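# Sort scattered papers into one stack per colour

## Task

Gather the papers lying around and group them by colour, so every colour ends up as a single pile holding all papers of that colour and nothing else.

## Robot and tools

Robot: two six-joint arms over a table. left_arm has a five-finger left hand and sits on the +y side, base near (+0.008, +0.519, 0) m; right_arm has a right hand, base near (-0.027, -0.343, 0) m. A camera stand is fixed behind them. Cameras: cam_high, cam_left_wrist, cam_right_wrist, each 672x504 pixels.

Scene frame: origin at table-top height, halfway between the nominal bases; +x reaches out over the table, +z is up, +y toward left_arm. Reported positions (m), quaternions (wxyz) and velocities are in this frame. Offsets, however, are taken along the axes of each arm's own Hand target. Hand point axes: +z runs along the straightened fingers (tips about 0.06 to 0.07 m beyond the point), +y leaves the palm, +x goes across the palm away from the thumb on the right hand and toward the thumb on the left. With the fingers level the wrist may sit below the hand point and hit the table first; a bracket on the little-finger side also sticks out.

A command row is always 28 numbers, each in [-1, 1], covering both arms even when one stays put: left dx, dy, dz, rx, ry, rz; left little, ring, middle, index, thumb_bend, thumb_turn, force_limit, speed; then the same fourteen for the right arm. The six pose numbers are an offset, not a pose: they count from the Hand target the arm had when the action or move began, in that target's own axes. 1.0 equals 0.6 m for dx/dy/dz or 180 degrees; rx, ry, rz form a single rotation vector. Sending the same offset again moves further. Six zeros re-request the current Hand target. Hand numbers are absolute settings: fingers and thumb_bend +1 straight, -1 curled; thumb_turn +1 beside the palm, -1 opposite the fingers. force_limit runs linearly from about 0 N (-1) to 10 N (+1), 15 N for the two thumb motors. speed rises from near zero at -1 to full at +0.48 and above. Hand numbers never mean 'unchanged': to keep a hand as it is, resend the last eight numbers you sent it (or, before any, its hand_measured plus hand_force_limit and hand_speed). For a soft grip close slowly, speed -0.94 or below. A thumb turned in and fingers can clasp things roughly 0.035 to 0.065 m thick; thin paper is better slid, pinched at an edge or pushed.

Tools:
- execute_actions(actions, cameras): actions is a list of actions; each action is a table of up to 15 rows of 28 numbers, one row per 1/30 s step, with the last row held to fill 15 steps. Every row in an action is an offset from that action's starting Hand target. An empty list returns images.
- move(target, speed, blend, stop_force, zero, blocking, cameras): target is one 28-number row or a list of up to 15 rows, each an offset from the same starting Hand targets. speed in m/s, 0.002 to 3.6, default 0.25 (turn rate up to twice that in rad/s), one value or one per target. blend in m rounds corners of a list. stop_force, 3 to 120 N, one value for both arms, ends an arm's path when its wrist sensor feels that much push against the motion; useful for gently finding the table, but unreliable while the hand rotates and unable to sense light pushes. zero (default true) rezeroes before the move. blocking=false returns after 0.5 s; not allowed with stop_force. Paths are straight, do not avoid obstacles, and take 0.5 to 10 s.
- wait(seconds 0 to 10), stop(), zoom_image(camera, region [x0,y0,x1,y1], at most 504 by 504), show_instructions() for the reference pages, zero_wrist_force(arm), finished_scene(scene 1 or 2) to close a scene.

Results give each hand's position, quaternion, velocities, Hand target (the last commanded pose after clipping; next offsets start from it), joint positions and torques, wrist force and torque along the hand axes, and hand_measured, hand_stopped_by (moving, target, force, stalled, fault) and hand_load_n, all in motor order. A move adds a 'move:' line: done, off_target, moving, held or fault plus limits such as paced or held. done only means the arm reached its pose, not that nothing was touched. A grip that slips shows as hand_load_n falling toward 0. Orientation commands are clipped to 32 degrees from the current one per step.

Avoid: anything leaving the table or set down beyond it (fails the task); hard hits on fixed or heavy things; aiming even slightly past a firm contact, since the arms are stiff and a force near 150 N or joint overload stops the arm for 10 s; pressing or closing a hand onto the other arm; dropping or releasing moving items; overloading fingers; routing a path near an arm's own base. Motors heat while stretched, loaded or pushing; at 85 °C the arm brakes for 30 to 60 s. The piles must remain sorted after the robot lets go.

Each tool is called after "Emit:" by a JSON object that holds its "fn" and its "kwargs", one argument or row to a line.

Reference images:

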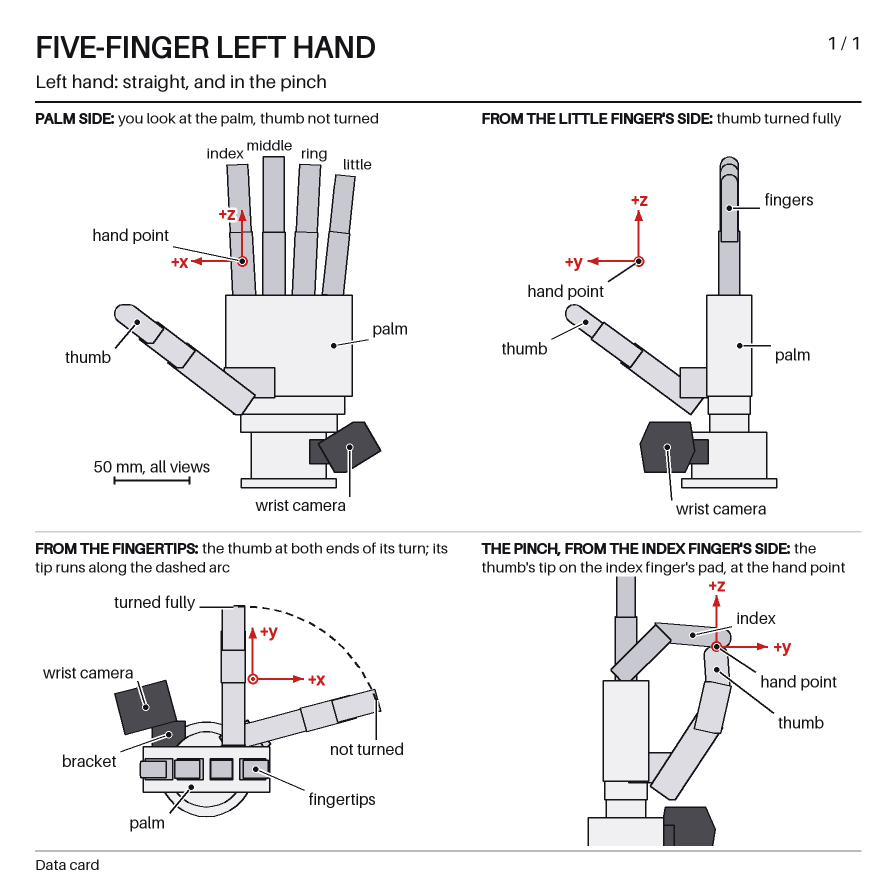

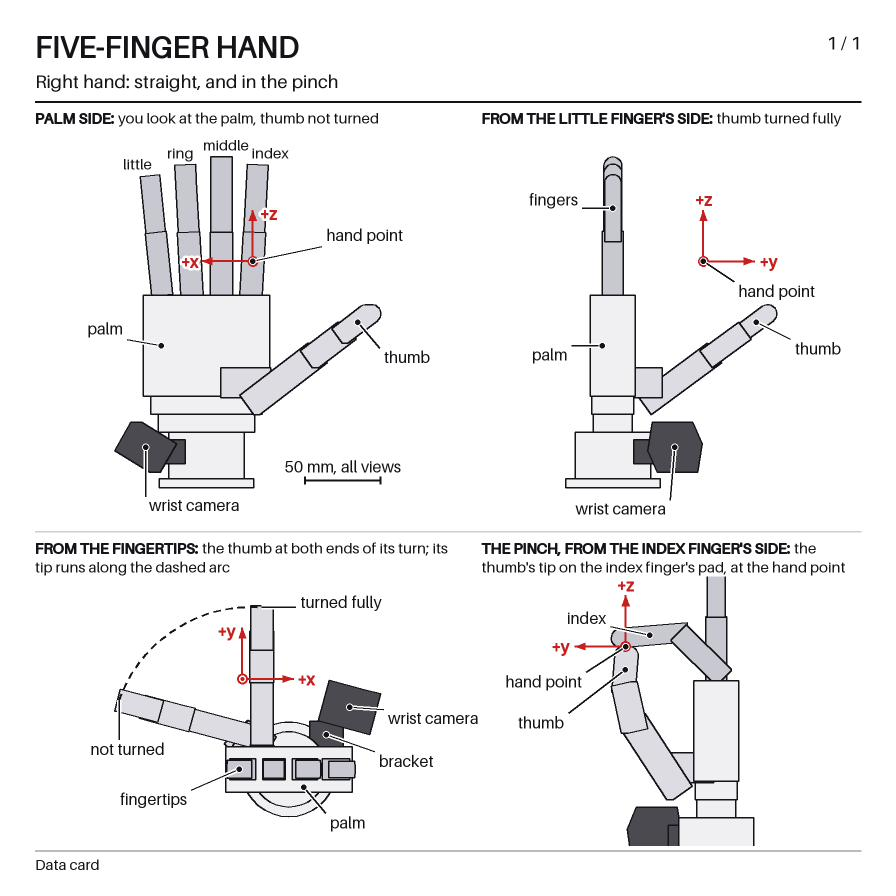

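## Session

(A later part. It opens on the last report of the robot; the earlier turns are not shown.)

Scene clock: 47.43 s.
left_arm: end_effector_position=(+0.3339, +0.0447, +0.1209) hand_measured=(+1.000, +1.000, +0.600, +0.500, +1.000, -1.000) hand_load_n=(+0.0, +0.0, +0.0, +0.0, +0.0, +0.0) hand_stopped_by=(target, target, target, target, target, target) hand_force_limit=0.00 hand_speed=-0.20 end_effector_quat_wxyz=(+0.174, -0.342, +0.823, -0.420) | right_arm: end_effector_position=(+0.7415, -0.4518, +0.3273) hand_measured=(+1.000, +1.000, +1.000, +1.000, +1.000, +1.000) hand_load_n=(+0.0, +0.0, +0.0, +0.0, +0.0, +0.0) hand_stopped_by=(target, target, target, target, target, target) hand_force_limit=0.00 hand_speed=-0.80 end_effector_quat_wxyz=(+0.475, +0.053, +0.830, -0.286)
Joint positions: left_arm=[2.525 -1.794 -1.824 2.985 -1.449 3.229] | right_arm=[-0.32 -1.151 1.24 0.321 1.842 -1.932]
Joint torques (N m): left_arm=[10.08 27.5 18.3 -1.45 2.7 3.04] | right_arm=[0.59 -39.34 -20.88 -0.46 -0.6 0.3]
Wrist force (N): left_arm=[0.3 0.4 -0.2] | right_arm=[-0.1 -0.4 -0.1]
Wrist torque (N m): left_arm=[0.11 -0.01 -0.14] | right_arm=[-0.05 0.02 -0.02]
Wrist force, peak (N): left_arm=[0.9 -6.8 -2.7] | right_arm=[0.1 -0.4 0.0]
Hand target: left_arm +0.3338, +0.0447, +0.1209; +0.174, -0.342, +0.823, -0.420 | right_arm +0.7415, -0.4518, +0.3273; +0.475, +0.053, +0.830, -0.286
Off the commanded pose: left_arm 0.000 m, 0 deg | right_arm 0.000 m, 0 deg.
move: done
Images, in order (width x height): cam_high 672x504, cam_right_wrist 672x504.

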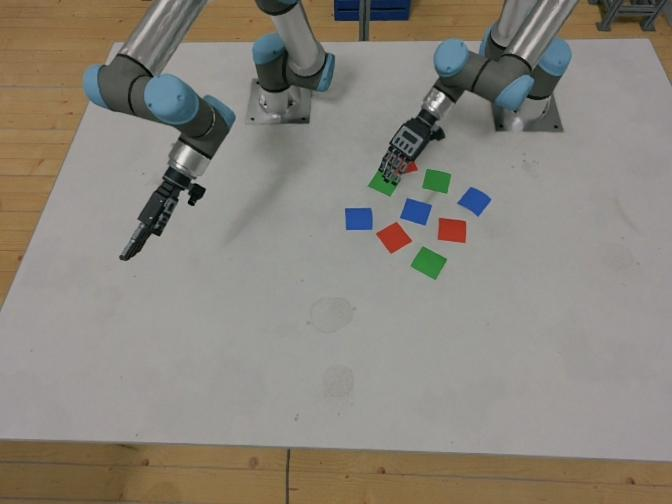

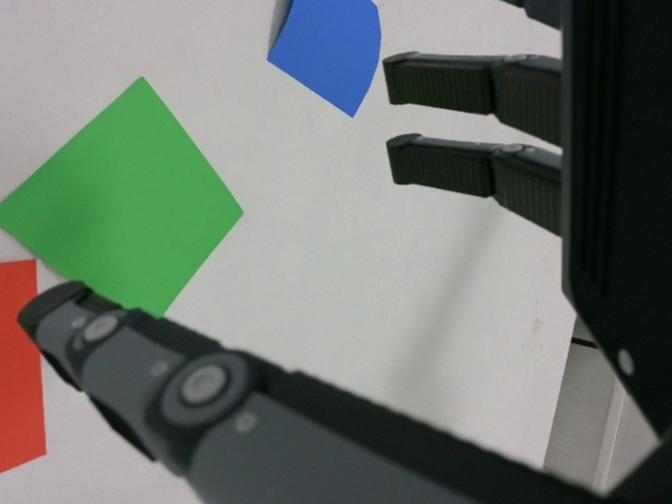

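Emit:
{"fn": "move", "kwargs": {
  "target": [0.0362,0.1015,0.09,-0.022,-0.0801,-0.0626,1,1,0.75,0.6,1,-1,0,-0.2,0,0,0,0,0,0,1,1,1,1,1,1,0,-0.8],
  "speed": 0.12,
  "cameras": ["cam_high","cam_right_wrist"]
}}

Emit:
{"fn": "zoom_image", "kwargs": {
  "camera": "cam_high",
  "region": [340, 130, 460, 250]
}}

Scene clock: 49.87 s.
left_arm: end_effector_position=(+0.3239, +0.0236, +0.0400) hand_measured=(+1.000, +1.000, +0.750, +0.600, +1.000, -1.000) hand_load_n=(+0.0, +0.0, +0.0, +0.0, +0.0, +0.0) hand_stopped_by=(target, target, target, target, target, target) hand_force_limit=0.00 hand_speed=-0.20 end_effector_quat_wxyz=(+0.221, -0.476, +0.771, -0.360) | right_arm: end_effector_position=(+0.7415, -0.4518, +0.3273) hand_measured=(+1.000, +1.000, +1.000, +1.000, +1.000, +1.000) hand_load_n=(+0.0, +0.0, +0.0, +0.0, +0.0, +0.0) hand_stopped_by=(target, target, target, target, target, target) hand_force_limit=0.00 hand_speed=-0.80 end_effector_quat_wxyz=(+0.475, +0.053, +0.830, -0.286)
Joint positions: left_arm=[2.345 -1.987 -1.78 3.039 -1.835 2.911] | right_arm=[-0.32 -1.151 1.24 0.321 1.842 -1.932]
Joint torques (N m): left_arm=[9.44 32.38 8.85 0.79 1.04 2.03] | right_arm=[0.08 -39.44 -20.81 -0.66 -0.76 0.27]
Wrist force (N): left_arm=[0.3 0.3 -0.5] | right_arm=[0.0 -0.1 -0.1]
Wrist torque (N m): left_arm=[0.14 -0.06 -0.08] | right_arm=[-0.02 0.00 0.00]
Wrist force, peak (N): left_arm=[0.8 1.0 -0.1] | right_arm=[-0.2 -0.4 -0.2]
Hand target: left_arm +0.3240, +0.0237, +0.0400; +0.221, -0.476, +0.771, -0.360 | right_arm +0.7415, -0.4518, +0.3273; +0.475, +0.053, +0.830, -0.286
Off the commanded pose: left_arm 0.000 m, 0 deg | right_arm 0.000 m, 0 deg.
move: done
Images, in order (width x height): cam_high 672x504, cam_right_wrist 672x504.

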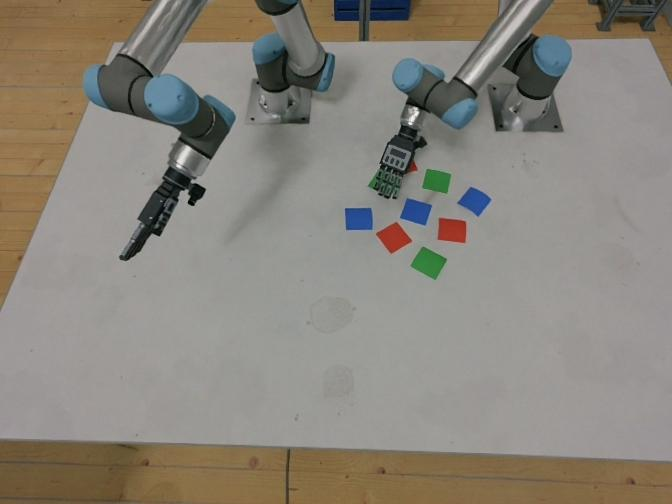

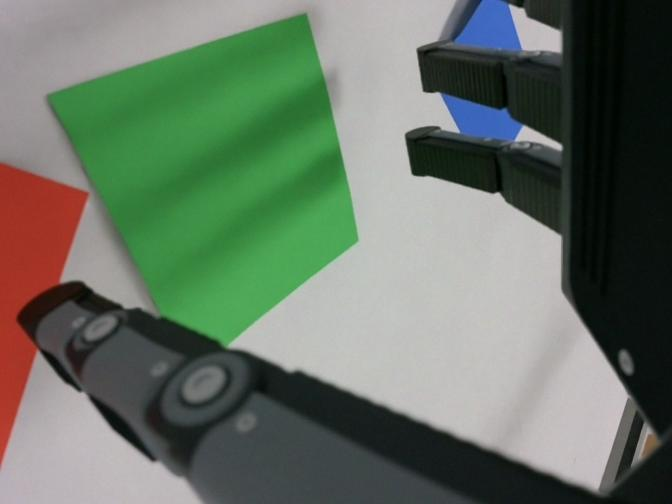

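Scaled by 4.200 from the camera's 672x504 image, which has a finer 960x720 frame.

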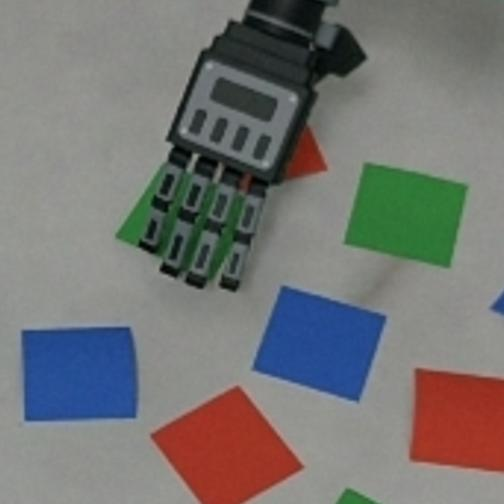

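Emit:
{"fn": "move", "kwargs": {
  "target": [
    [0,-0.1021,-0.0857,0,0,0,1,1,0.75,0.6,1,-1,0,-0.2,0,0,0,0,0,0,1,1,1,1,1,1,0,-0.8],
    [-0.3842,-0.3292,0.1847,0,0.0353,0.0297,1,1,0.75,0.6,1,-1,0,-0.2,0,0,0,0,0,0,1,1,1,1,1,1,0,-0.8],
    [-0.3842,-0.2333,0.265,0,0.0353,0.0297,1,1,0.75,0.6,1,-1,0,-0.2,0,0,0,0,0,0,1,1,1,1,1,1,0,-0.8]
  ],
  "speed": 0.2,
  "blend": [0.03,0.02,0],
  "cameras": ["cam_high","cam_right_wrist"]
}}

Emit:
{"fn": "zoom_image", "kwargs": {
  "camera": "cam_high",
  "region": [360, 180, 480, 300]
}}

Scene clock: 53.27 s.
left_arm: end_effector_position=(+0.6167, +0.1348, +0.0447) hand_measured=(+1.000, +1.000, +0.750, +0.600, +1.000, -1.000) hand_load_n=(+0.0, +0.0, +0.0, -0.5, +0.0, +0.0) hand_stopped_by=(target, target, target, target, target, target) hand_force_limit=0.00 hand_speed=-0.20 end_effector_quat_wxyz=(+0.195, -0.419, +0.804, -0.375) | right_arm: end_effector_position=(+0.7415, -0.4518, +0.3273) hand_measured=(+1.000, +1.000, +1.000, +1.000, +1.000, +1.000) hand_load_n=(+0.0, +0.0, +0.0, +0.0, +0.0, +0.0) hand_stopped_by=(target, target, target, target, target, target) hand_force_limit=0.00 hand_speed=-0.80 end_effector_quat_wxyz=(+0.475, +0.053, +0.830, -0.286)
Joint positions: left_arm=[2.899 -2.248 -1.335 2.854 -1.305 3.371] | right_arm=[-0.32 -1.151 1.24 0.321 1.842 -1.932]
Joint torques (N m): left_arm=[-10.9 41.6 16.91 0.91 -1.93 -1.67] | right_arm=[1.16 -40.5 -21.11 -0.73 -0.76 0.33]
Wrist force (N): left_arm=[0.1 0.5 0.0] | right_arm=[0.1 -0.2 0.0]
Wrist torque (N m): left_arm=[0.08 -0.01 -0.04] | right_arm=[-0.04 -0.01 0.00]
Wrist force, peak (N): left_arm=[0.1 2.3 0.7] | right_arm=[0.1 -0.5 0.0]
Hand target: left_arm +0.6167, +0.1348, +0.0447; +0.195, -0.419, +0.804, -0.375 | right_arm +0.7415, -0.4518, +0.3273; +0.475, +0.053, +0.830, -0.286
Off the commanded pose: left_arm 0.000 m, 0 deg | right_arm 0.000 m, 0 deg.
move: done
Images, in order (width x height): cam_high 672x504, cam_right_wrist 672x504.

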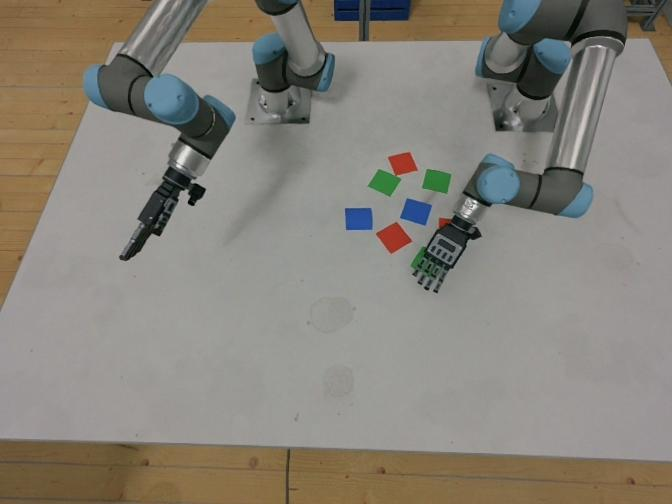

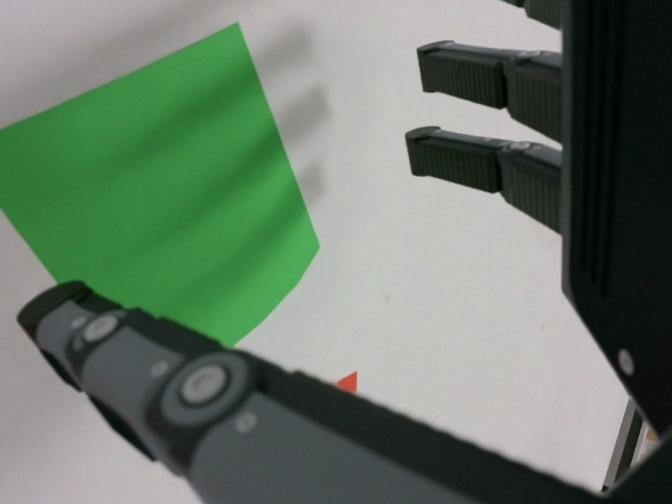

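Scaled by 4.200 from the camera's 672x504 image, which has a finer 960x720 frame.

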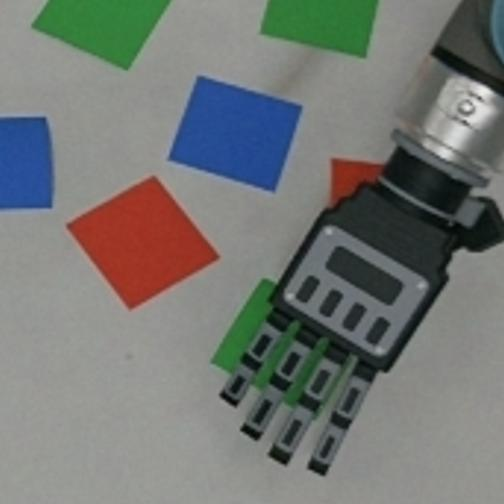

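Emit:
{"fn": "move", "kwargs": {
  "target": [-0.0067,0.0275,0.01,0,0,0,1,1,0.75,0.6,1,-1,0,-0.2,0,0,0,0,0,0,1,1,1,1,1,1,0,-0.8],
  "speed": 0.05,
  "cameras": ["cam_high","cam_right_wrist"]
}}

Scene clock: 54.23 s.
left_arm: end_effector_position=(+0.6140, +0.1416, +0.0280) hand_measured=(+1.000, +1.000, +0.750, +0.600, +1.000, -1.000) hand_load_n=(+0.0, +0.0, +0.0, +0.0, +0.0, +0.0) hand_stopped_by=(target, target, target, target, target, target) hand_force_limit=0.00 hand_speed=-0.20 end_effector_quat_wxyz=(+0.195, -0.419, +0.804, -0.375) end_effector_velocity=(+0.001, +0.000, +0.001) end_effector_angular_velocity=(+0.000, +0.002, +0.000) | right_arm: end_effector_position=(+0.7415, -0.4518, +0.3273) hand_measured=(+1.000, +1.000, +1.000, +1.000, +1.000, +1.000) hand_load_n=(+0.0, +0.0, +0.0, +0.0, -0.5, -0.5) hand_stopped_by=(target, target, target, target, target, target) hand_force_limit=0.00 hand_speed=-0.80 end_effector_quat_wxyz=(+0.475, +0.053, +0.830, -0.286)
Joint positions: left_arm=[2.91 -2.254 -1.373 2.896 -1.297 3.378] | right_arm=[-0.32 -1.151 1.24 0.321 1.842 -1.932]
Joint velocities: left_arm=[0 -0.001 0.005 -0.005 0 -0.001] | right_arm=[within noise]
Joint torques (N m): left_arm=[-6.42 46.14 26.35 -2.24 0.78 1.14] | right_arm=[1.03 -40.5 -20.06 -0.71 -0.78 0.31]
Wrist force (N): left_arm=[-0.1 0.4 -0.3] | right_arm=[0.2 -0.2 -0.2]
Wrist torque (N m): left_arm=[0.08 0.00 -0.14] | right_arm=[-0.02 -0.01 0.00]
Wrist force, peak (N): left_arm=[0.0 0.9 -0.2] | right_arm=[0.1 -0.4 -0.2]
Hand target: left_arm +0.6140, +0.1415, +0.0282; +0.195, -0.419, +0.804, -0.375 | right_arm +0.7415, -0.4518, +0.3273; +0.475, +0.053, +0.830, -0.286
Off the commanded pose: left_arm 0.000 m, 0 deg | right_arm 0.000 m, 0 deg.
move: done
Images, in order (width x height): cam_high 672x504, cam_right_wrist 672x504.

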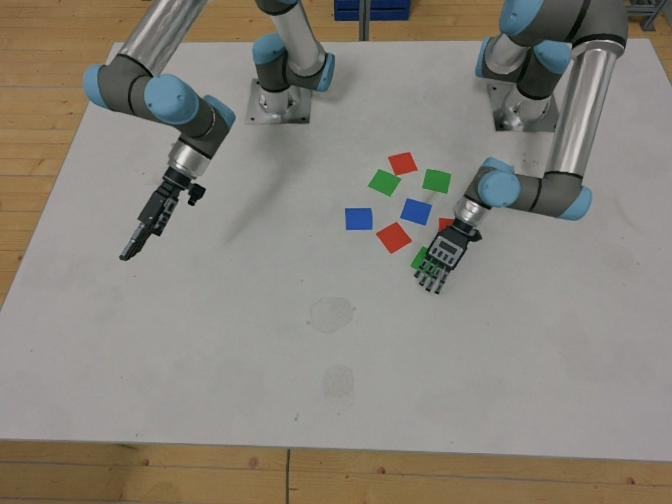

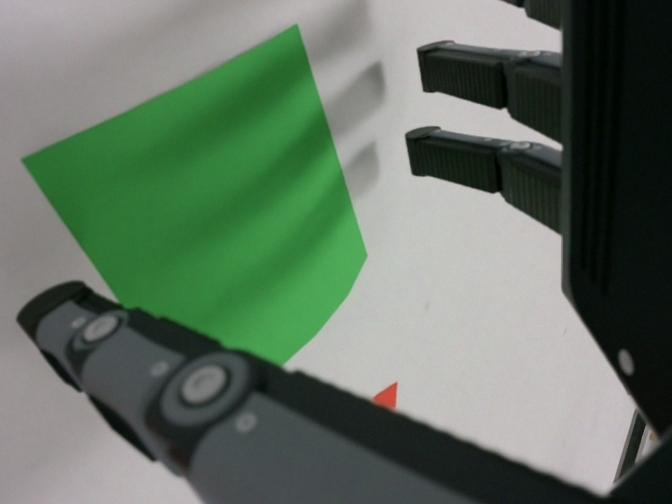

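Emit:
{"fn": "move", "kwargs": {
  "target": [0,0.0179,0.015,0,0,0,1,1,0.75,0.6,1,-1,0,-0.2,0,0,0,0,0,0,1,1,1,1,1,1,0,-0.8],
  "speed": 0.006,
  "stop_force": 3,
  "cameras": ["cam_high","cam_right_wrist"]
}}

Scene clock: 57.30 s.
left_arm: end_effector_position=(+0.6140, +0.1415, +0.0176) hand_measured=(+1.000, +1.000, +0.750, +0.600, +1.000, -1.000) hand_load_n=(+0.0, +0.0, +0.0, +0.0, +0.0, -0.5) hand_stopped_by=(target, target, target, target, target, target) hand_force_limit=0.00 hand_speed=-0.20 end_effector_quat_wxyz=(+0.195, -0.419, +0.804, -0.375) | right_arm: end_effector_position=(+0.7415, -0.4518, +0.3273) hand_measured=(+1.000, +1.000, +1.000, +1.000, +1.000, +1.000) hand_load_n=(+0.0, +0.0, +0.0, +0.0, +0.0, +0.0) hand_stopped_by=(target, target, target, target, target, target) hand_force_limit=0.00 hand_speed=-0.80 end_effector_quat_wxyz=(+0.475, +0.053, +0.830, -0.286)
Joint positions: left_arm=[2.909 -2.266 -1.381 2.916 -1.297 3.378] | right_arm=[-0.32 -1.151 1.24 0.321 1.842 -1.932]
Joint torques (N m): left_arm=[-9.25 47.63 23.82 -2.1 -1.96 -1.39] | right_arm=[1.34 -40.69 -20.89 -0.63 -0.83 0.48]
Wrist force (N): left_arm=[0.1 -3.5 -3.0] | right_arm=[0.2 -0.3 0.1]
Wrist torque (N m): left_arm=[-0.23 -0.05 -0.09] | right_arm=[-0.05 -0.02 0.00]
Wrist force, peak (N): left_arm=[0.3 -6.4 -5.0] | right_arm=[0.0 -0.5 -0.1]
Hand target: left_arm +0.6140, +0.1415, +0.0176; +0.195, -0.419, +0.804, -0.375 (not the last commanded pose) | right_arm +0.7415, -0.4518, +0.3273; +0.475, +0.053, +0.830, -0.286
Off the commanded pose: left_arm 0.003 m, 0 deg | right_arm 0.000 m, 0 deg.
move: contact (left_arm)
Images, in order (width x height): cam_high 672x504, cam_right_wrist 672x504.

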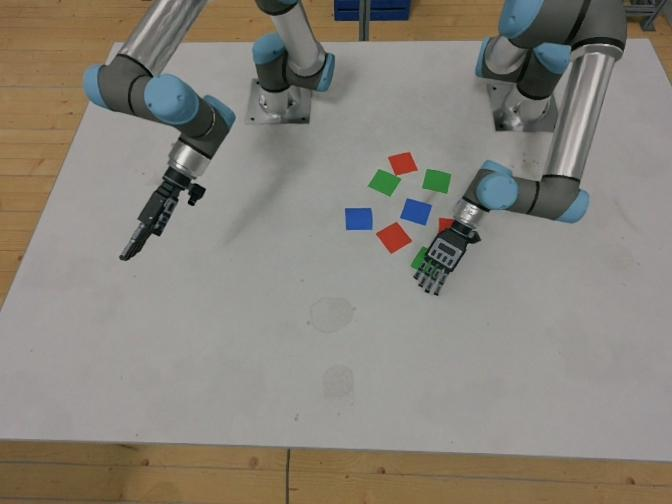

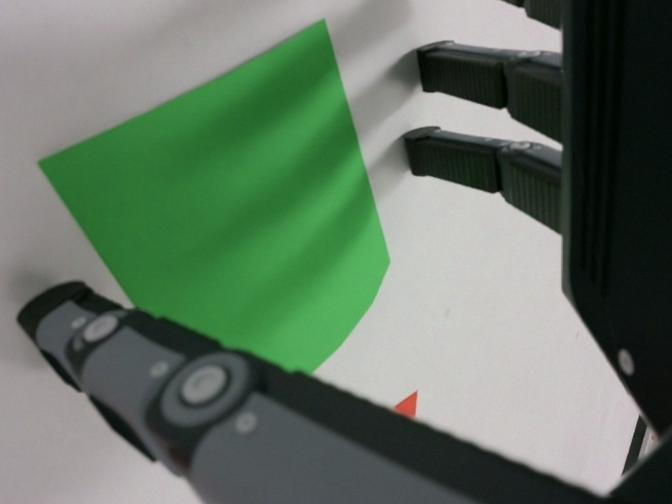

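Emit:
{"fn": "move", "kwargs": {
  "target": [-0.005,-0.0077,-0.0064,0,-0.0213,-0.0179,1,1,1,0.6,1,-1,0,-0.2,0,0,0,0,0,0,1,1,1,1,1,1,0,-0.8],
  "speed": 0.05,
  "cameras": ["cam_right_wrist"]
}}

Emit:
{"fn": "move", "kwargs": {
  "target": [0,0.0102,0.0086,0,0,0,1,1,1,0.6,1,-1,0,-0.2,0,0,0,0,0,0,1,1,1,1,1,1,0,-0.8],
  "speed": 0.006,
  "stop_force": 3,
  "cameras": ["cam_right_wrist"]
}}

Scene clock: 59.63 s.
left_arm: end_effector_position=(+0.6157, +0.1439, +0.0237) hand_measured=(+1.000, +1.000, +1.000, +0.600, +1.000, -1.000) hand_load_n=(-0.5, +0.0, +0.0, +0.0, +0.0, +0.0) hand_stopped_by=(target, target, target, target, target, target) hand_force_limit=0.00 hand_speed=-0.20 end_effector_quat_wxyz=(+0.211, -0.454, +0.784, -0.366) end_effector_velocity=(+0.000, -0.001, +0.000) end_effector_angular_velocity=(+0.000, -0.001, -0.007) | right_arm: end_effector_position=(+0.7415, -0.4518, +0.3273) hand_measured=(+1.000, +1.000, +1.000, +1.000, +1.000, +1.000) hand_load_n=(+0.0, +0.0, +0.0, -0.5, +0.0, +0.0) hand_stopped_by=(target, target, target, target, target, target) hand_force_limit=0.00 hand_speed=-0.80 end_effector_quat_wxyz=(+0.475, +0.053, +0.830, -0.286)
Joint positions: left_arm=[2.892 -2.248 -1.392 2.926 -1.375 3.307] | right_arm=[-0.32 -1.151 1.24 0.321 1.842 -1.932]
Joint velocities: left_arm=[0 -0.001 0 0.001 0.005 0.005] | right_arm=[within noise]
Joint torques (N m): left_arm=[4.83 38.6 17.8 0.15 2.5 3.09] | right_arm=[0.79 -39.95 -21.19 -0.61 -0.82 0.42]
Wrist force (N): left_arm=[0.2 0.4 -0.5] | right_arm=[0.1 -0.1 -0.2]
Wrist torque (N m): left_arm=[0.11 -0.06 -0.06] | right_arm=[-0.02 0.00 -0.01]
Wrist force, peak (N): left_arm=[0.2 -4.0 -3.1] | right_arm=[0.1 -0.5 -0.2]
Hand target: left_arm +0.6158, +0.1439, +0.0236; +0.211, -0.454, +0.785, -0.366 | right_arm +0.7415, -0.4518, +0.3273; +0.475, +0.053, +0.830, -0.286
Off the commanded pose: left_arm 0.000 m, 0 deg | right_arm 0.000 m, 0 deg.
move: done
Images, in order (width x height): cam_right_wrist 672x504.

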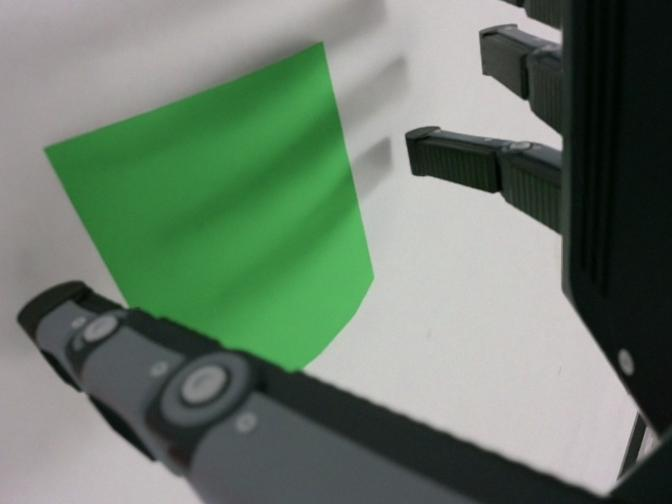

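Scene clock: 61.70 s.
left_arm: end_effector_position=(+0.6158, +0.1439, +0.0176) hand_measured=(+1.000, +1.000, +1.000, +0.600, +1.000, -1.000) hand_load_n=(+0.0, +0.0, +0.0, +0.0, +0.0, +0.0) hand_stopped_by=(target, target, target, target, target, target) hand_force_limit=0.00 hand_speed=-0.20 end_effector_quat_wxyz=(+0.211, -0.454, +0.785, -0.366) | right_arm: end_effector_position=(+0.7415, -0.4518, +0.3273) hand_measured=(+1.000, +1.000, +1.000, +1.000, +1.000, +1.000) hand_load_n=(+0.0, +0.0, +0.0, +0.0, +0.0, +0.0) hand_stopped_by=(target, target, target, target, target, target) hand_force_limit=0.00 hand_speed=-0.80 end_effector_quat_wxyz=(+0.475, +0.053, +0.830, -0.286)
Joint positions: left_arm=[2.893 -2.255 -1.398 2.938 -1.375 3.307] | right_arm=[-0.32 -1.151 1.24 0.321 1.842 -1.932]
Joint torques (N m): left_arm=[10.34 46.73 24.03 -2.02 2.43 2.75] | right_arm=[1.48 -39.72 -20.92 -0.6 -0.64 0.21]
Wrist force (N): left_arm=[0.4 -4.0 -3.6] | right_arm=[0.0 -0.3 -0.1]
Wrist torque (N m): left_arm=[-0.26 -0.11 -0.03] | right_arm=[-0.03 0.00 -0.01]
Wrist force, peak (N): left_arm=[0.3 -6.4 -5.3] | right_arm=[0.0 -0.3 -0.3]
Hand target: left_arm +0.6158, +0.1439, +0.0176; +0.211, -0.454, +0.785, -0.366 (not the last commanded pose) | right_arm +0.7415, -0.4518, +0.3273; +0.475, +0.053, +0.830, -0.286
Off the commanded pose: left_arm 0.002 m, 0 deg | right_arm 0.000 m, 0 deg.
move: contact (left_arm)
Images, in order (width x height): cam_right_wrist 672x504.

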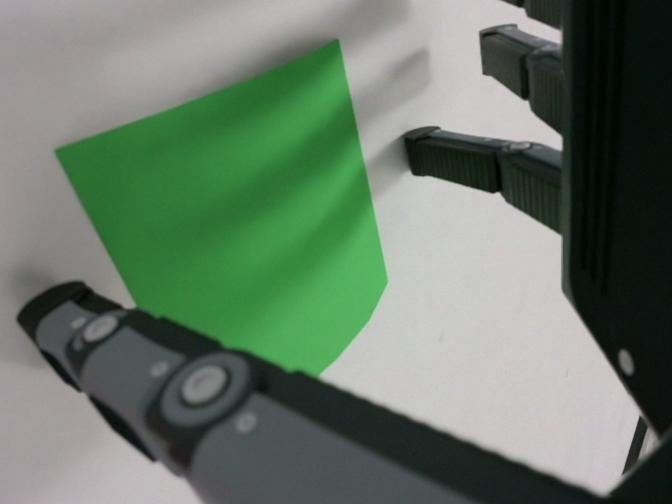

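Emit:
{"fn": "move", "kwargs": {
  "target": [
    [0,-0.0022,-0.0018,0.0111,0,0,1,1,1,0.6,1,-1,0,-0.2,0,0,0,0,0,0,1,1,1,1,1,1,0,-0.8],
    [0,-0.0022,-0.0018,0.0111,0,0,1,1,1,0.43,1,-1,0,-0.6,0,0,0,0,0,0,1,1,1,1,1,1,0,-0.8],
    [0,-0.0033,-0.0028,0.0167,0,0,1,1,1,0.43,1,-1,0,-0.6,0,0,0,0,0,0,1,1,1,1,1,1,0,-0.8],
    [0,-0.0033,-0.0028,0.0167,0,0,1,1,1,0.33,1,-1,0,-0.6,0,0,0,0,0,0,1,1,1,1,1,1,0,-0.8]
  ],
  "speed": 0.05,
  "cameras": ["cam_right_wrist"]
}}

Emit:
{"fn": "zoom_image", "kwargs": {
  "camera": "cam_right_wrist",
  "region": [0, 0, 500, 400]
}}

Scene clock: 64.53 s.
left_arm: end_effector_position=(+0.6158, +0.1439, +0.0202) hand_measured=(+1.000, +1.000, +1.000, +0.330, +1.000, -1.000) hand_load_n=(+0.0, +0.0, +0.0, +0.0, +1.0, -0.5) hand_stopped_by=(target, target, target, target, target, target) hand_force_limit=0.00 hand_speed=-0.60 end_effector_quat_wxyz=(+0.223, -0.448, +0.775, -0.387) | right_arm: end_effector_position=(+0.7415, -0.4518, +0.3273) hand_measured=(+1.000, +1.000, +1.000, +1.000, +1.000, +1.000) hand_load_n=(+0.0, +0.0, +0.0, +0.0, +0.0, +0.0) hand_stopped_by=(target, target, target, target, target, target) hand_force_limit=0.00 hand_speed=-0.80 end_effector_quat_wxyz=(+0.475, +0.053, +0.830, -0.286)
Joint positions: left_arm=[2.898 -2.227 -1.454 3.019 -1.363 3.3] | right_arm=[-0.32 -1.151 1.24 0.321 1.842 -1.932]
Joint torques (N m): left_arm=[5.72 31.34 24.44 -0.92 -1.86 0.71] | right_arm=[0.75 -40.05 -21.21 -0.51 -0.49 0.22]
Wrist force (N): left_arm=[0.2 -4.2 -9.0] | right_arm=[0.1 -0.2 -0.2]
Wrist torque (N m): left_arm=[-0.51 -0.14 0.05] | right_arm=[-0.03 -0.01 0.00]
Wrist force, peak (N): left_arm=[0.2 -5.2 -11.7] | right_arm=[0.0 -0.3 -0.4]
Hand target: left_arm +0.6158, +0.1439, +0.0202; +0.223, -0.448, +0.775, -0.387 | right_arm +0.7415, -0.4518, +0.3273; +0.475, +0.053, +0.830, -0.286
Off the commanded pose: left_arm 0.000 m, 0 deg | right_arm 0.000 m, 0 deg.
move: done
Images, in order (width x height): cam_right_wrist 672x504.

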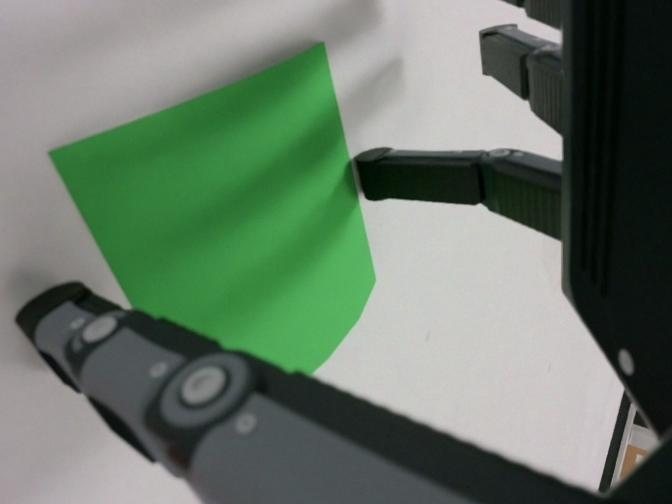

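Scaled by 1.008 from the camera's 672x504 image, which has a finer 960x720 frame.

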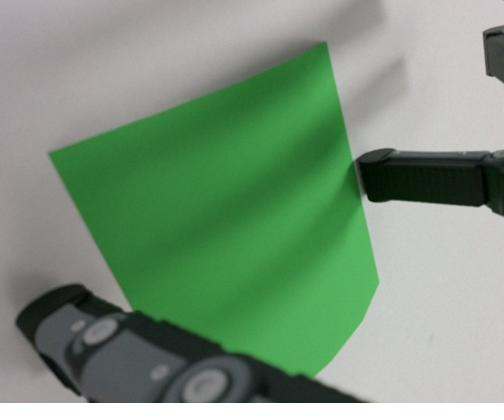

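Emit:
{"fn": "move", "kwargs": {
  "target": [
    [0,-0.0007,-0.0006,0.0017,0,0,1,1,1,0.33,1,-1,0,-0.6,0,0,0,0,0,0,1,1,1,1,1,1,0,-0.8],
    [0,-0.0007,-0.0006,0.0017,0,0,1,1,1,0.22,1,-1,0,-0.6,0,0,0,0,0,0,1,1,1,1,1,1,0,-0.8]
  ],
  "speed": 0.05,
  "cameras": ["cam_right_wrist"]
}}

Emit:
{"fn": "zoom_image", "kwargs": {
  "camera": "cam_right_wrist",
  "region": [0, 0, 500, 400]
}}

Emit:
{"fn": "move", "kwargs": {
  "target": [
    [0,0,0,0,0,0,1,1,1,0.11,1,-1,0,-0.6,0,0,0,0,0,0,1,1,1,1,1,1,0,-0.8]
  ],
  "speed": 0.05,
  "cameras": ["cam_right_wrist"]
}}

Emit:
{"fn": "zoom_image", "kwargs": {
  "camera": "cam_right_wrist",
  "region": [0, 0, 500, 400]
}}

Scene clock: 65.97 s.
left_arm: end_effector_position=(+0.6157, +0.1440, +0.0208) hand_measured=(+1.000, +1.000, +1.000, +0.220, +1.000, -1.000) hand_load_n=(+0.0, +0.0, +0.0, +0.0, +0.5, -0.5) hand_stopped_by=(target, target, target, target, target, target) hand_force_limit=0.00 hand_speed=-0.60 end_effector_quat_wxyz=(+0.224, -0.448, +0.774, -0.389) | right_arm: end_effector_position=(+0.7415, -0.4518, +0.3273) hand_measured=(+1.000, +1.000, +1.000, +1.000, +1.000, +1.000) hand_load_n=(+0.0, +0.0, +0.0, +0.0, +0.0, +0.0) hand_stopped_by=(target, target, target, target, target, target) hand_force_limit=0.00 hand_speed=-0.80 end_effector_quat_wxyz=(+0.475, +0.053, +0.830, -0.286)
Joint positions: left_arm=[2.898 -2.224 -1.46 3.027 -1.361 3.299] | right_arm=[-0.32 -1.151 1.24 0.321 1.842 -1.932]
Joint torques (N m): left_arm=[9.78 41.36 25.37 -1.44 1.63 -1.45] | right_arm=[1.46 -39.66 -19.92 -0.8 -0.82 0.19]
Wrist force (N): left_arm=[0.1 -2.0 -4.4] | right_arm=[-0.1 -0.3 -0.2]
Wrist torque (N m): left_arm=[-0.19 -0.07 0.02] | right_arm=[-0.03 0.02 -0.01]
Wrist force, peak (N): left_arm=[0.6 -5.8 -9.9] | right_arm=[0.1 -0.4 -0.3]
Hand target: left_arm +0.6157, +0.1440, +0.0208; +0.224, -0.448, +0.774, -0.389 | right_arm +0.7415, -0.4518, +0.3273; +0.475, +0.053, +0.830, -0.286
Off the commanded pose: left_arm 0.000 m, 0 deg | right_arm 0.000 m, 0 deg.
move: done
Images, in order (width x height): cam_right_wrist 672x504.

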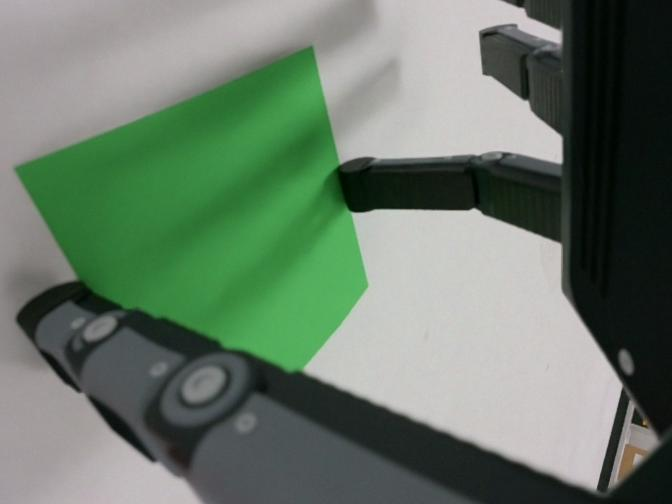

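Scaled by 1.008 from the camera's 672x504 image, which has a finer 960x720 frame.

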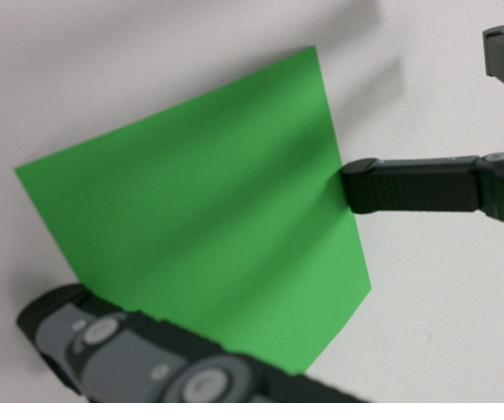

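Scene clock: 66.47 s.
left_arm: end_effector_position=(+0.6157, +0.1440, +0.0208) hand_measured=(+1.000, +1.000, +1.000, +0.110, +1.000, -1.000) hand_load_n=(+0.0, +0.0, +0.0, +0.0, +0.5, +0.0) hand_stopped_by=(target, target, target, target, target, target) hand_force_limit=0.00 hand_speed=-0.60 end_effector_quat_wxyz=(+0.224, -0.448, +0.774, -0.389) | right_arm: end_effector_position=(+0.7415, -0.4518, +0.3273) hand_measured=(+1.000, +1.000, +1.000, +1.000, +1.000, +1.000) hand_load_n=(+0.0, +0.0, +0.0, -0.5, +0.0, +0.0) hand_stopped_by=(target, target, target, target, target, target) hand_force_limit=0.00 hand_speed=-0.80 end_effector_quat_wxyz=(+0.475, +0.053, +0.830, -0.286)
Joint positions: left_arm=[2.898 -2.224 -1.46 3.027 -1.361 3.299] | right_arm=[-0.32 -1.151 1.24 0.321 1.842 -1.932]
Joint torques (N m): left_arm=[9.38 38.23 24.95 -1.39 1.08 -1.2] | right_arm=[1.44 -41.11 -22.1 -0.81 -0.58 0.24]
Wrist force (N): left_arm=[0.1 -1.6 -3.9] | right_arm=[0.0 -0.1 0.0]
Wrist torque (N m): left_arm=[-0.17 -0.08 0.02] | right_arm=[-0.01 0.00 0.00]
Wrist force, peak (N): left_arm=[0.4 -2.1 -3.9] | right_arm=[0.2 -0.3 -0.2]
Hand target: left_arm +0.6157, +0.1440, +0.0208; +0.224, -0.448, +0.774, -0.389 | right_arm +0.7415, -0.4518, +0.3273; +0.475, +0.053, +0.830, -0.286
Off the commanded pose: left_arm 0.000 m, 0 deg | right_arm 0.000 m, 0 deg.
move: done
Images, in order (width x height): cam_right_wrist 672x504.

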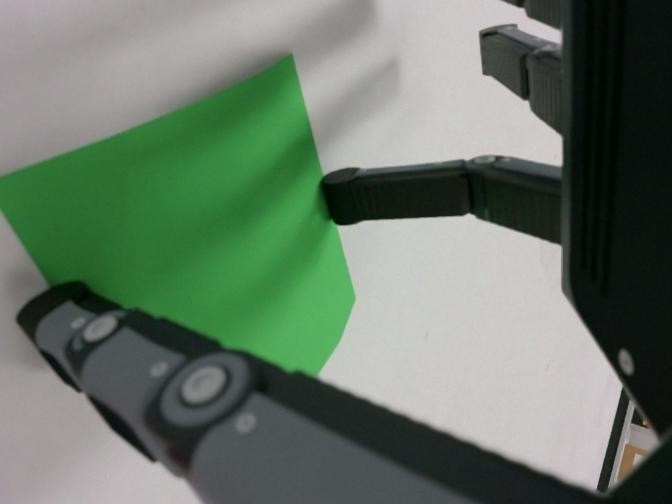

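Scaled by 1.008 from the camera's 672x504 image, which has a finer 960x720 frame.

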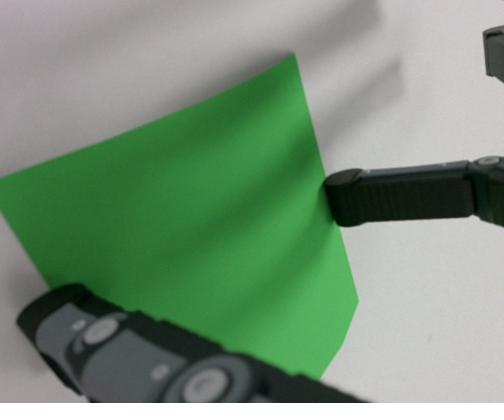

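Emit:
{"fn": "move", "kwargs": {
  "target": [
    [0,0,0,0,0,0,1,1,1,0.0,1,-1,0,-0.6,0,0,0,0,0,0,1,1,1,1,1,1,0,-0.8]
  ],
  "speed": 0.05,
  "cameras": ["cam_high","cam_right_wrist"]
}}

Emit:
{"fn": "zoom_image", "kwargs": {
  "camera": "cam_right_wrist",
  "region": [0, 0, 500, 400]
}}

Emit:
{"fn": "zoom_image", "kwargs": {
  "camera": "cam_high",
  "region": [360, 180, 480, 300]
}}

Scene clock: 67.17 s.
left_arm: end_effector_position=(+0.6157, +0.1440, +0.0208) hand_measured=(+1.000, +1.000, +1.000, +0.000, +1.000, -1.000) hand_load_n=(+0.0, +0.0, +0.0, +0.0, +0.5, +0.0) hand_stopped_by=(target, target, target, target, target, target) hand_force_limit=0.00 hand_speed=-0.60 end_effector_quat_wxyz=(+0.224, -0.448, +0.774, -0.389) | right_arm: end_effector_position=(+0.7415, -0.4518, +0.3273) hand_measured=(+1.000, +1.000, +1.000, +1.000, +1.000, +1.000) hand_load_n=(+0.0, +0.0, +0.0, +0.0, +0.0, +0.0) hand_stopped_by=(target, target, target, target, target, target) hand_force_limit=0.00 hand_speed=-0.80 end_effector_quat_wxyz=(+0.475, +0.053, +0.830, -0.286)
Joint positions: left_arm=[2.898 -2.224 -1.46 3.027 -1.361 3.299] | right_arm=[-0.32 -1.151 1.24 0.321 1.842 -1.932]
Joint torques (N m): left_arm=[8.78 37.48 24.27 -1.35 0 -0.66] | right_arm=[2.72 -40.39 -20.45 -0.39 -0.83 0.39]
Wrist force (N): left_arm=[0.0 -0.9 -3.9] | right_arm=[0.0 -0.1 -0.2]
Wrist torque (N m): left_arm=[-0.13 -0.08 0.01] | right_arm=[-0.02 0.02 -0.01]
Wrist force, peak (N): left_arm=[0.2 -1.6 -4.2] | right_arm=[0.0 -0.3 -0.2]
Hand target: left_arm +0.6157, +0.1440, +0.0208; +0.224, -0.448, +0.774, -0.389 | right_arm +0.7415, -0.4518, +0.3273; +0.475, +0.053, +0.830, -0.286
Off the commanded pose: left_arm 0.000 m, 0 deg | right_arm 0.000 m, 0 deg.
move: done
Images, in order (width x height): cam_high 672x504, cam_right_wrist 672x504.

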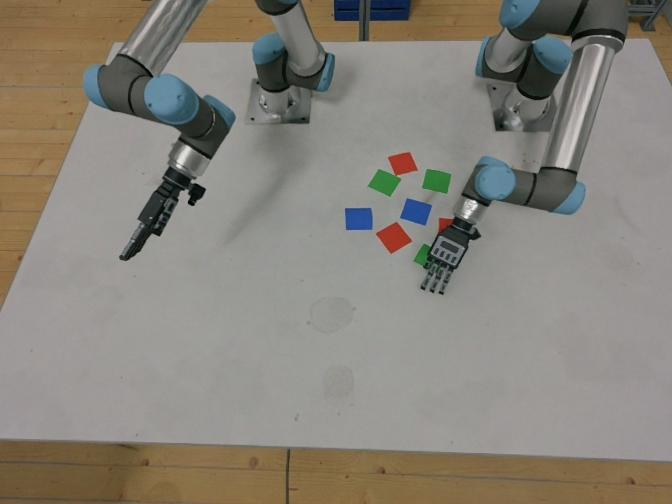

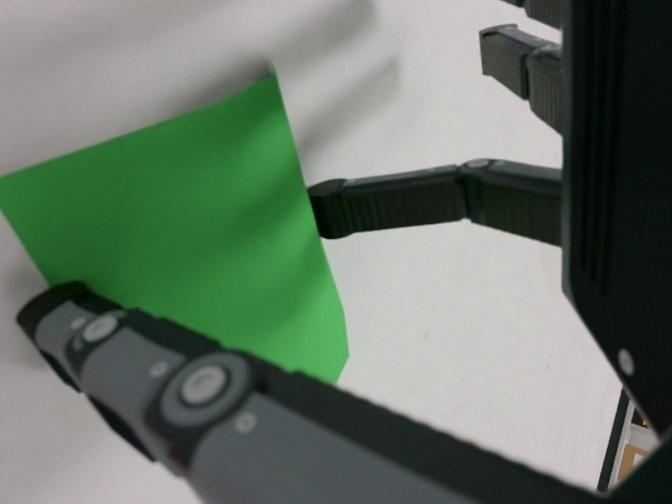

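Scaled by 1.008 from the camera's 672x504 image, which has a finer 960x720 frame.

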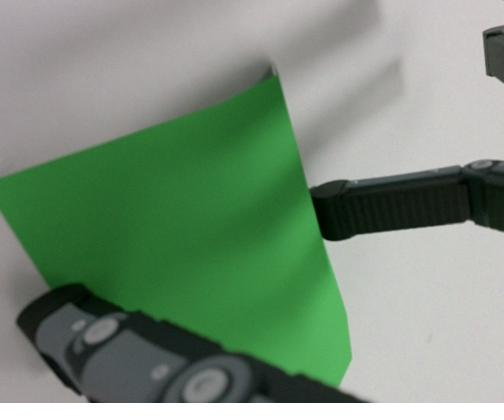

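Scaled by 4.200 from the camera's 672x504 image, which has a finer 960x720 frame.

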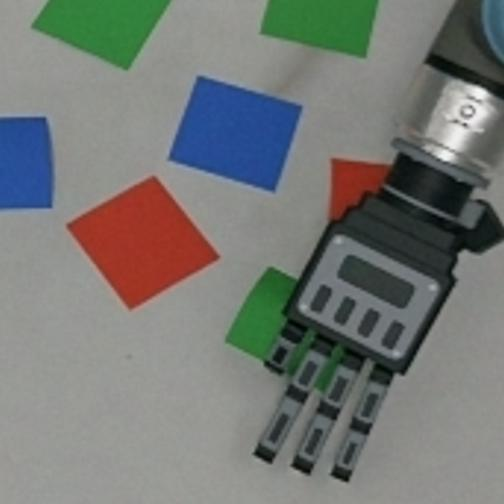

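Emit:
{"fn": "move", "kwargs": {
  "target": [
    [0,0.0023,0.0017,-0.0111,0,0,1,1,1,0.0,1,-1,0,-0.6,0,0,0,0,0,0,1,1,1,1,1,1,0,-0.8],
    [0,0.0023,0.0017,-0.0111,0,0,1,1,1,-0.07,1,-1,0,-0.6,0,0,0,0,0,0,1,1,1,1,1,1,0,-0.8],
    [0,0.0047,0.0034,-0.0228,0,0,1,1,1,-0.07,1,-1,0,-0.6,0,0,0,0,0,0,1,1,1,1,1,1,0,-0.8],
    [0,0.0047,0.0034,-0.0228,0,0,1,1,1,-0.15,1,-1,0,-0.6,0,0,0,0,0,0,1,1,1,1,1,1,0,-0.8]
  ],
  "speed": 0.05,
  "cameras": ["cam_high","cam_right_wrist"]
}}

Emit:
{"fn": "zoom_image", "kwargs": {
  "camera": "cam_right_wrist",
  "region": [0, 0, 500, 400]
}}

Emit:
{"fn": "zoom_image", "kwargs": {
  "camera": "cam_high",
  "region": [360, 180, 480, 300]
}}

Scene clock: 70.10 s.
left_arm: end_effector_position=(+0.6156, +0.1440, +0.0171) hand_measured=(+1.000, +1.000, +1.000, -0.150, +1.000, -1.000) hand_load_n=(+0.0, +0.0, +0.0, +0.0, +0.0, -0.5) hand_stopped_by=(target, target, target, target, target, target) hand_force_limit=0.00 hand_speed=-0.60 end_effector_quat_wxyz=(+0.208, -0.455, +0.787, -0.361) | right_arm: end_effector_position=(+0.7415, -0.4518, +0.3273) hand_measured=(+1.000, +1.000, +1.000, +1.000, +1.000, +1.000) hand_load_n=(+0.0, +0.0, +0.0, +0.0, +0.0, +0.0) hand_stopped_by=(target, target, target, target, target, target) hand_force_limit=0.00 hand_speed=-0.80 end_effector_quat_wxyz=(+0.475, +0.053, +0.830, -0.286)
Joint positions: left_arm=[2.891 -2.263 -1.382 2.916 -1.378 3.309] | right_arm=[-0.32 -1.151 1.24 0.321 1.842 -1.932]
Joint torques (N m): left_arm=[3.96 47.26 25.99 0.94 2.3 0.08] | right_arm=[2.75 -39.38 -20.27 -0.67 -0.6 0.23]
Wrist force (N): left_arm=[0.1 0.5 -0.4] | right_arm=[0.0 -0.2 -0.1]
Wrist torque (N m): left_arm=[0.12 -0.04 -0.13] | right_arm=[-0.03 0.00 -0.01]
Wrist force, peak (N): left_arm=[0.8 -30.7 -13.5] | right_arm=[-0.1 -0.4 -0.1]
Hand target: left_arm +0.6157, +0.1440, +0.0173; +0.208, -0.455, +0.787, -0.361 | right_arm +0.7415, -0.4518, +0.3273; +0.475, +0.053, +0.830, -0.286
Off the commanded pose: left_arm 0.000 m, 0 deg | right_arm 0.000 m, 0 deg.
move: done
Images, in order (width x height): cam_high 672x504, cam_right_wrist 672x504.

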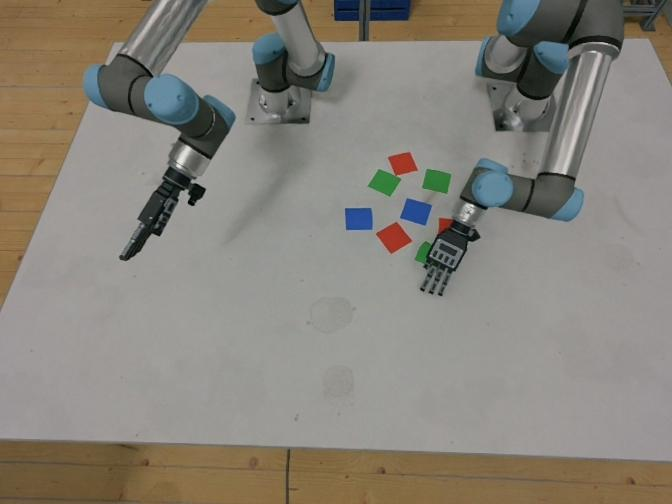

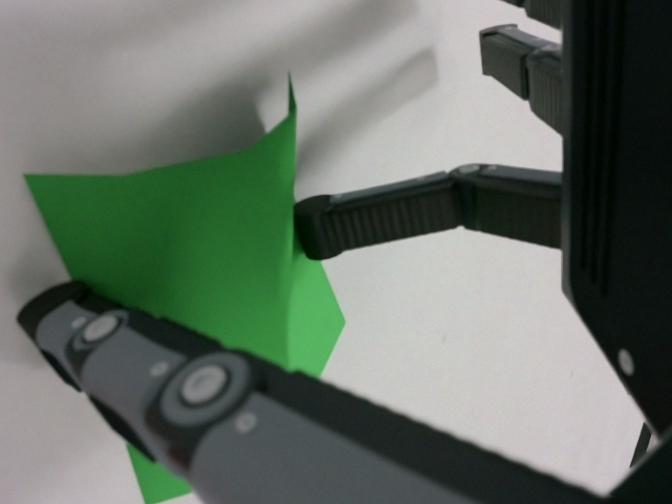

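Scaled by 1.008 from the camera's 672x504 image, which has a finer 960x720 frame.

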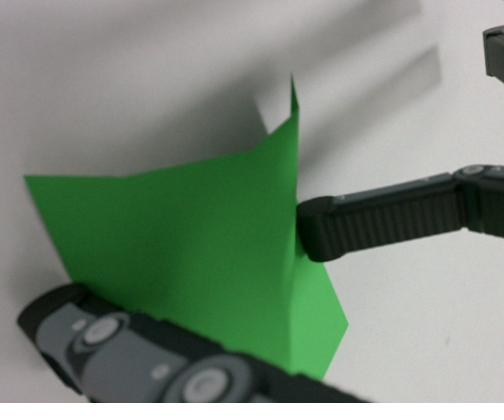

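Scaled by 4.200 from the camera's 672x504 image, which has a finer 960x720 frame.

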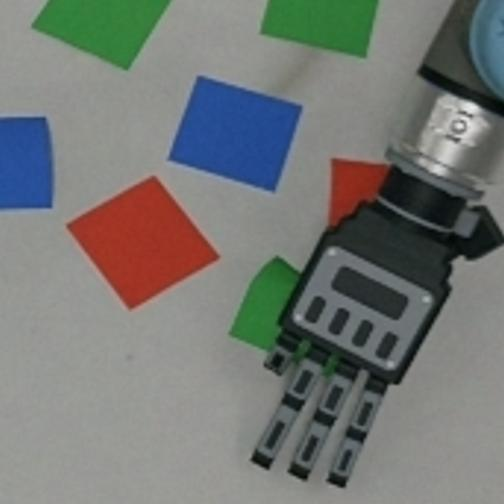

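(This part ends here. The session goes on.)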